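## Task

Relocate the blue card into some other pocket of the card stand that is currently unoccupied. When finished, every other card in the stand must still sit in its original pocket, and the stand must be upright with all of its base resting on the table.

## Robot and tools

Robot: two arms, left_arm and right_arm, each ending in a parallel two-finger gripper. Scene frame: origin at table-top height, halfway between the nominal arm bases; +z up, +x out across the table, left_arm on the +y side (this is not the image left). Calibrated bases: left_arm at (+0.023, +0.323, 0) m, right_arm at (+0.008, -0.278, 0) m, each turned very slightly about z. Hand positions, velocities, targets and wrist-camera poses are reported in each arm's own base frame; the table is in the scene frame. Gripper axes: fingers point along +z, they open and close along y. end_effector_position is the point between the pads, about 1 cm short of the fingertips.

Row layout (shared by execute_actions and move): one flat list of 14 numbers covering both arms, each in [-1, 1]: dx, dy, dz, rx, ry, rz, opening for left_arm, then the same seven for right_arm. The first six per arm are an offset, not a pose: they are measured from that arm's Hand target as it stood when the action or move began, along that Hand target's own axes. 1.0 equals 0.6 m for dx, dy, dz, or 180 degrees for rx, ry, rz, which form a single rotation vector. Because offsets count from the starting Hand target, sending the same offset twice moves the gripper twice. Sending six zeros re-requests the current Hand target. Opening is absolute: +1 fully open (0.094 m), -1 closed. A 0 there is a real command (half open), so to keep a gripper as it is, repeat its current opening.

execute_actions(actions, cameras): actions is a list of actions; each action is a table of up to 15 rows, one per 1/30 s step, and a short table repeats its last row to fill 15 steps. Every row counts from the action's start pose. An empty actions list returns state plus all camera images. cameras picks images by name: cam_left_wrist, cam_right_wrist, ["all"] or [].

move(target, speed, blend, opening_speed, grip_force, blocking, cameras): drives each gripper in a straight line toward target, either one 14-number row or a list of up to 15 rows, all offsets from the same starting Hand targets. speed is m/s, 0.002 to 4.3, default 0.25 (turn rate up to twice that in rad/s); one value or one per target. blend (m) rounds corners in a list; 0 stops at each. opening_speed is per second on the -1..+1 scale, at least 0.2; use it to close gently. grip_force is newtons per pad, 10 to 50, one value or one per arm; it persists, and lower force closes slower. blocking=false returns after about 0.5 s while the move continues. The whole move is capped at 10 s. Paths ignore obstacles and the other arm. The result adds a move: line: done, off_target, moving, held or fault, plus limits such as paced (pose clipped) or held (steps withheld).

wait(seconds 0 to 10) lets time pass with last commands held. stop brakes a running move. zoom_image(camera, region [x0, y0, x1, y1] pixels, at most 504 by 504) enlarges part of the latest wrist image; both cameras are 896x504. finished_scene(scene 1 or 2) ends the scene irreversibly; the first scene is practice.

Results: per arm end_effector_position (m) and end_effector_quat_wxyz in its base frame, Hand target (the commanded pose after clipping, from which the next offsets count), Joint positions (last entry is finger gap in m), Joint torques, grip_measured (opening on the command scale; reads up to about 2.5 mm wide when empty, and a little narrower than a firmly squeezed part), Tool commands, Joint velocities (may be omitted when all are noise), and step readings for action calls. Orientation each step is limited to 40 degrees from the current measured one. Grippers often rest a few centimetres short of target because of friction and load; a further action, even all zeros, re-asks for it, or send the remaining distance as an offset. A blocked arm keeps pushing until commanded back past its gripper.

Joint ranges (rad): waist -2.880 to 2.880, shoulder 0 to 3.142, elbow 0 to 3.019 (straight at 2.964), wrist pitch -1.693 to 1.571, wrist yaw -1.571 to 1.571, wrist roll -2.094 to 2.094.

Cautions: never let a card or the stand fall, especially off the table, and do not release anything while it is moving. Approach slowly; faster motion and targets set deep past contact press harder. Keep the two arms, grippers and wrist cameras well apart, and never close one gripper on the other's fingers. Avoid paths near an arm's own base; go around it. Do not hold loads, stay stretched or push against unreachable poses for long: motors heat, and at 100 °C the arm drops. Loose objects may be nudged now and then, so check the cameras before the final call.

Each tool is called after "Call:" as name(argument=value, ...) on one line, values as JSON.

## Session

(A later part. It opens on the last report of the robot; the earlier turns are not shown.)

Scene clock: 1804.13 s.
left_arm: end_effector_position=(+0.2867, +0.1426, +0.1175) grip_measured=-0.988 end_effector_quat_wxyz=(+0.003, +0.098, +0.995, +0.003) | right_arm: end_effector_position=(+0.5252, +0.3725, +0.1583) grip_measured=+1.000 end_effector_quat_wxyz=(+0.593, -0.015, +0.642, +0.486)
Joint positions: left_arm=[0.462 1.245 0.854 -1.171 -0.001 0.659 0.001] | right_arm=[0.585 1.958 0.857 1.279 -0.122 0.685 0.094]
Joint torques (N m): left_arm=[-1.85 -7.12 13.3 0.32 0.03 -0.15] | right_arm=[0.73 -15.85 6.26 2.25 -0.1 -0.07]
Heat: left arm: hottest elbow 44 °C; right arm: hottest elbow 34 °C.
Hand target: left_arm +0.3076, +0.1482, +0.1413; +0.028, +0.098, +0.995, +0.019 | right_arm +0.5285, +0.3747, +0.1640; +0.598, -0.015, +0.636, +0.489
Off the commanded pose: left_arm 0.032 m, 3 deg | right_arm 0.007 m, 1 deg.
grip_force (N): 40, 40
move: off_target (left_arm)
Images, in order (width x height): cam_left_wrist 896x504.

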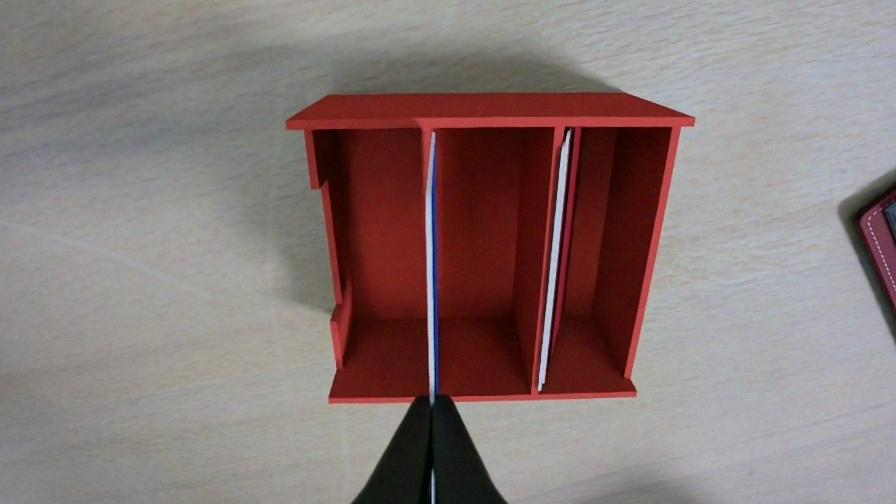

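Call:
move(target=[[0, 0, -0.0083, 0, 0, 0, -1.0, 0, 0, 0, 0, 0, 0, 1.0], [0.0022, 0.044, -0.0083, 0, 0, 0, -1.0, 0, 0, 0, 0, 0, 0, 1.0]], speed=0.08, blend=0.003, cameras=["cam_left_wrist"])

Call:
zoom_image(camera="cam_left_wrist", region=[330, 80, 560, 420])

Scene clock: 1862.67 s.
left_arm: end_effector_position=(+0.2942, +0.1607, +0.1305) grip_measured=-0.988 end_effector_quat_wxyz=(+0.012, +0.097, +0.995, +0.009) | right_arm: end_effector_position=(+0.5252, +0.3725, +0.1583) grip_measured=+1.000 end_effector_quat_wxyz=(+0.593, -0.015, +0.642, +0.486)
Joint positions: left_arm=[0.501 1.258 0.901 -1.184 -0.001 0.695 0.001] | right_arm=[0.585 1.958 0.857 1.279 -0.122 0.685 0.094]
Joint torques (N m): left_arm=[0.26 -5.71 13.52 0.35 0.14 0.12] | right_arm=[0.5 -15.85 6.28 2.35 -0.08 -0.1]
Heat: left arm: hottest elbow 52 °C; right arm: hottest elbow 34 °C.
Hand target: left_arm +0.3112, +0.1741, +0.1473; +0.028, +0.098, +0.995, +0.019 | right_arm +0.5285, +0.3747, +0.1640; +0.598, -0.015, +0.636, +0.489
Off the commanded pose: left_arm 0.027 m, 2 deg | right_arm 0.007 m, 1 deg.
grip_force (N): 40, 40
move: off_target (left_arm); blend cut to 0.0025 m at target 1
Images, in order (width x height): cam_left_wrist 896x504.

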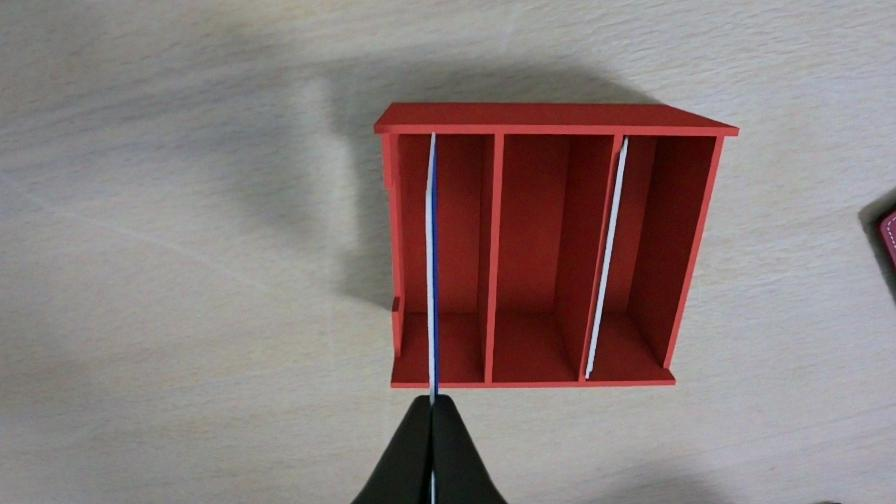

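Scaled by 1.482 from the camera's 896x504 image, which has a finer 1280x720 frame.

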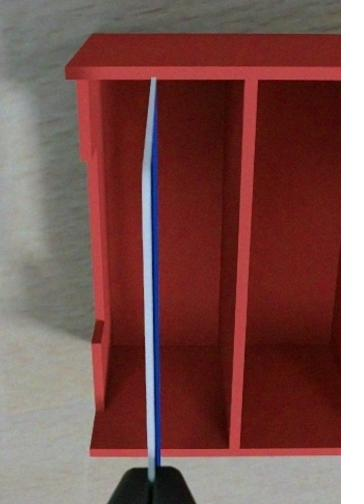

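Call:
move(target=[0.046, -0.0315, 0.065, 0.0131, 0.0166, 0, -1.0, 0, 0, 0, 0, 0, 0, 1.0], speed=0.08, cameras=["cam_left_wrist"])

Call:
zoom_image(camera="cam_left_wrist", region=[330, 80, 560, 420])

Scene clock: 1894.47 s.
left_arm: end_effector_position=(+0.2880, +0.1599, +0.1158) grip_measured=-0.988 end_effector_quat_wxyz=(+0.008, +0.098, +0.995, +0.006) | right_arm: end_effector_position=(+0.5252, +0.3725, +0.1583) grip_measured=+1.000 end_effector_quat_wxyz=(+0.593, -0.015, +0.642, +0.486)
Joint positions: left_arm=[0.508 1.265 0.866 -1.152 -0.001 0.705 0.001] | right_arm=[0.585 1.958 0.857 1.279 -0.122 0.685 0.094]
Joint torques (N m): left_arm=[0.5 -5.66 7.62 1.05 0.06 0.11] | right_arm=[0.85 -15.85 6.26 2.36 -0.05 -0.05]
Heat: left arm: hottest elbow 50 °C; right arm: hottest elbow 34 °C.
Hand target: left_arm +0.2829, +0.1623, +0.1062; +0.000, +0.098, +0.995, +0.001 | right_arm +0.5285, +0.3747, +0.1640; +0.598, -0.015, +0.636, +0.489
Off the commanded pose: left_arm 0.011 m, 1 deg | right_arm 0.007 m, 1 deg.
grip_force (N): 40, 40
move: off_target (left_arm)
Images, in order (width x height): cam_left_wrist 896x504.

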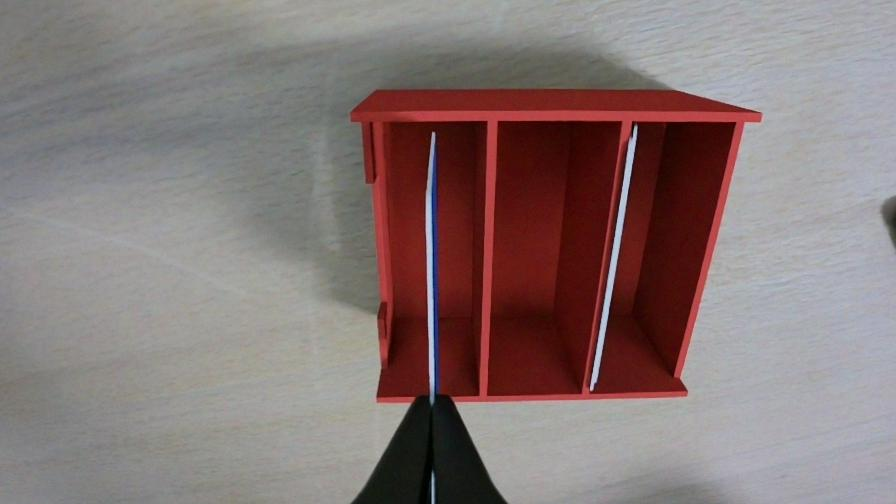

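Scaled by 1.482 from the camera's 896x504 image, which has a finer 1280x720 frame.

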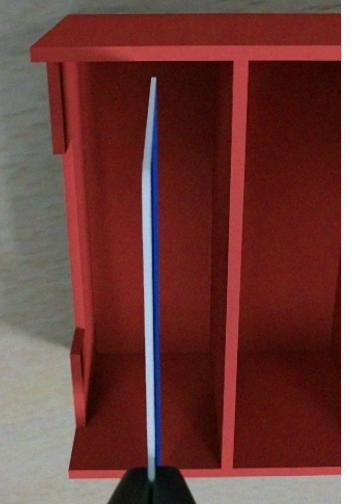

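Call:
move(target=[0, 0, 0.0838, 0, 0, 0, -1.0, 0, 0, 0, 0, 0, 0, 1.0], speed=0.06, cameras=["cam_left_wrist"])

Scene clock: 1906.17 s.
left_arm: end_effector_position=(+0.2892, +0.1607, +0.0653) grip_measured=-0.988 end_effector_quat_wxyz=(+0.008, +0.098, +0.995, +0.006) | right_arm: end_effector_position=(+0.5252, +0.3725, +0.1583) grip_measured=+1.000 end_effector_quat_wxyz=(+0.593, -0.015, +0.642, +0.486)
Joint positions: left_arm=[0.508 1.34 0.784 -0.995 -0.001 0.705 0.001] | right_arm=[0.585 1.958 0.857 1.279 -0.122 0.685 0.094]
Joint torques (N m): left_arm=[0.44 -6.07 6.98 1.06 0.06 0.11] | right_arm=[0.26 -15.62 6.24 2.36 -0.09 -0.06]
Heat: left arm: hottest elbow 47 °C; right arm: hottest elbow 34 °C.
Hand target: left_arm +0.2828, +0.1624, +0.0558; +0.000, +0.098, +0.995, +0.001 | right_arm +0.5285, +0.3747, +0.1640; +0.598, -0.015, +0.636, +0.489
Off the commanded pose: left_arm 0.011 m, 1 deg | right_arm 0.007 m, 1 deg.
grip_force (N): 40, 40
move: off_target (left_arm)
Images, in order (width x height): cam_left_wrist 896x504.

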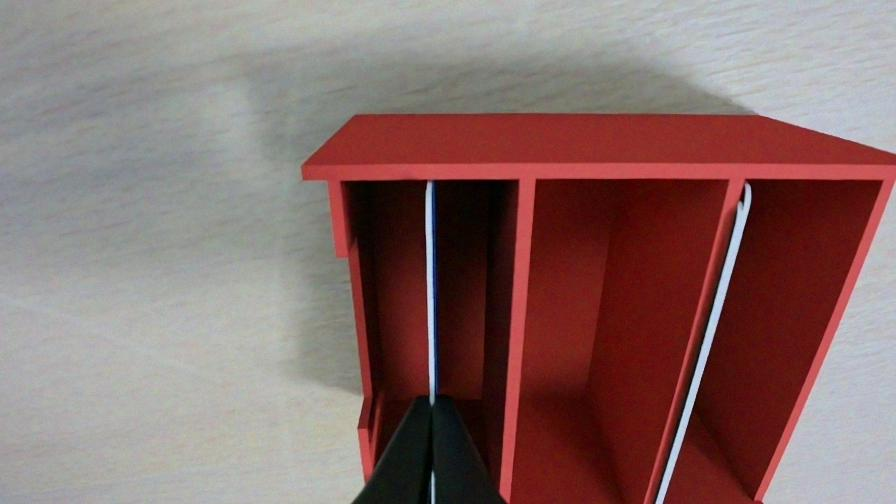

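Call:
move(target=[[0, 0, 0.0025, 0, 0, 0, -1.0, 0, 0, 0, 0, 0, 0, 1.0], [0, 0, 0.0025, 0, 0, 0, -0.75, 0, 0, 0, 0, 0, 0, 1.0]], speed=0.03, opening_speed=0.3, cameras=["cam_left_wrist"])

Scene clock: 1918.50 s.
left_arm: end_effector_position=(+0.2901, +0.1612, +0.0649) grip_measured=-0.753 end_effector_quat_wxyz=(+0.009, +0.098, +0.995, +0.007) | right_arm: end_effector_position=(+0.5252, +0.3725, +0.1583) grip_measured=+1.000 end_effector_quat_wxyz=(+0.593, -0.015, +0.642, +0.486)
Joint positions: left_arm=[0.508 1.341 0.784 -0.991 -0.001 0.705 0.012] | right_arm=[0.585 1.958 0.857 1.279 -0.122 0.685 0.094]
Joint torques (N m): left_arm=[0.44 -5.95 6.82 1.01 0.07 0.11] | right_arm=[0.62 -15.27 6.32 2.25 -0.05 -0.06]
Heat: left arm: hottest elbow 44 °C; right arm: hottest elbow 34 °C.
Hand target: left_arm +0.2828, +0.1624, +0.0543; +0.000, +0.098, +0.995, +0.001 | right_arm +0.5285, +0.3747, +0.1640; +0.598, -0.015, +0.636, +0.489
Off the commanded pose: left_arm 0.013 m, 1 deg | right_arm 0.007 m, 1 deg.
grip_force (N): 40, 40
move: off_target (left_arm); target 2's new opening was sent with left_arm's hand 0.013 m and 1 deg from that target
Images, in order (width x height): cam_left_wrist 896x504.

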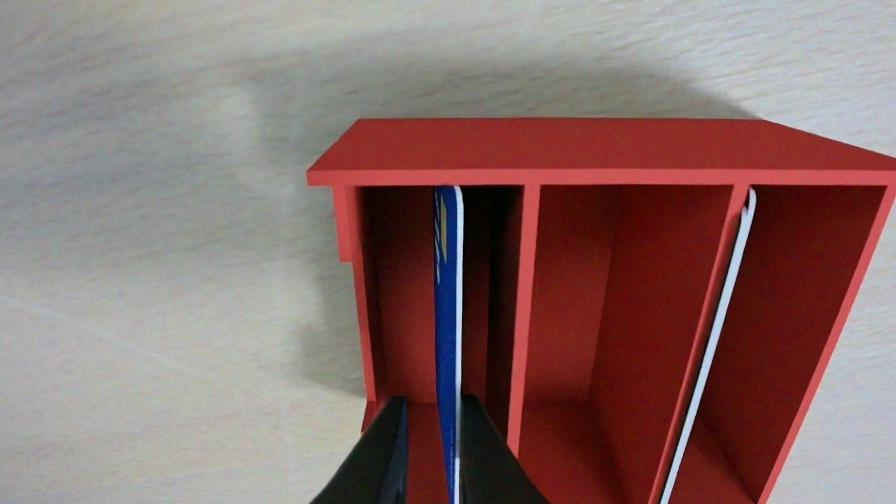

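Call:
move(target=[-0.028, 0.0237, -0.143, 0, 0, 0, -0.75, 0, 0, 0, 0, 0, 0, 1.0], speed=0.12, cameras=["cam_left_wrist"])

Scene clock: 1930.57 s.
left_arm: end_effector_position=(+0.2866, +0.1593, +0.1198) grip_measured=-0.752 end_effector_quat_wxyz=(-0.021, +0.098, +0.995, -0.014) | right_arm: end_effector_position=(+0.5252, +0.3725, +0.1583) grip_measured=+1.000 end_effector_quat_wxyz=(+0.593, -0.015, +0.642, +0.486)
Joint positions: left_arm=[0.508 1.304 0.911 -1.227 -0.001 0.705 0.012] | right_arm=[0.585 1.958 0.857 1.279 -0.122 0.685 0.094]
Joint torques (N m): left_arm=[0.32 -7.53 12.97 0.1 0.02 0.1] | right_arm=[0.91 -15.62 6.22 2.29 -0.07 -0.08]
Heat: left arm: hottest elbow 41 °C; right arm: hottest elbow 34 °C.
Hand target: left_arm +0.3021, +0.1729, +0.1402; +0.000, +0.098, +0.995, +0.001 | right_arm +0.5285, +0.3747, +0.1640; +0.598, -0.015, +0.636, +0.489
Off the commanded pose: left_arm 0.029 m, 3 deg | right_arm 0.007 m, 1 deg.
grip_force (N): 40, 40
move: off_target (left_arm)
Images, in order (width x height): cam_left_wrist 896x504.

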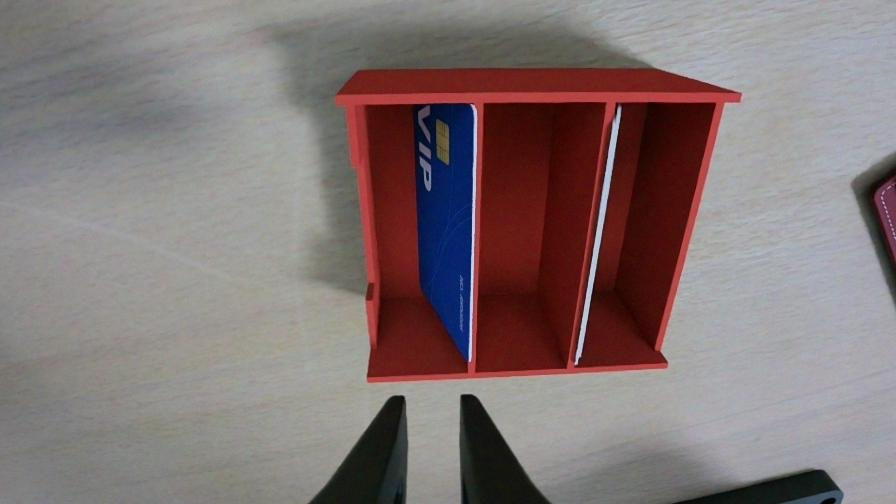

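Call:
finished_scene(scene=2)

The scene is finished: the task was done.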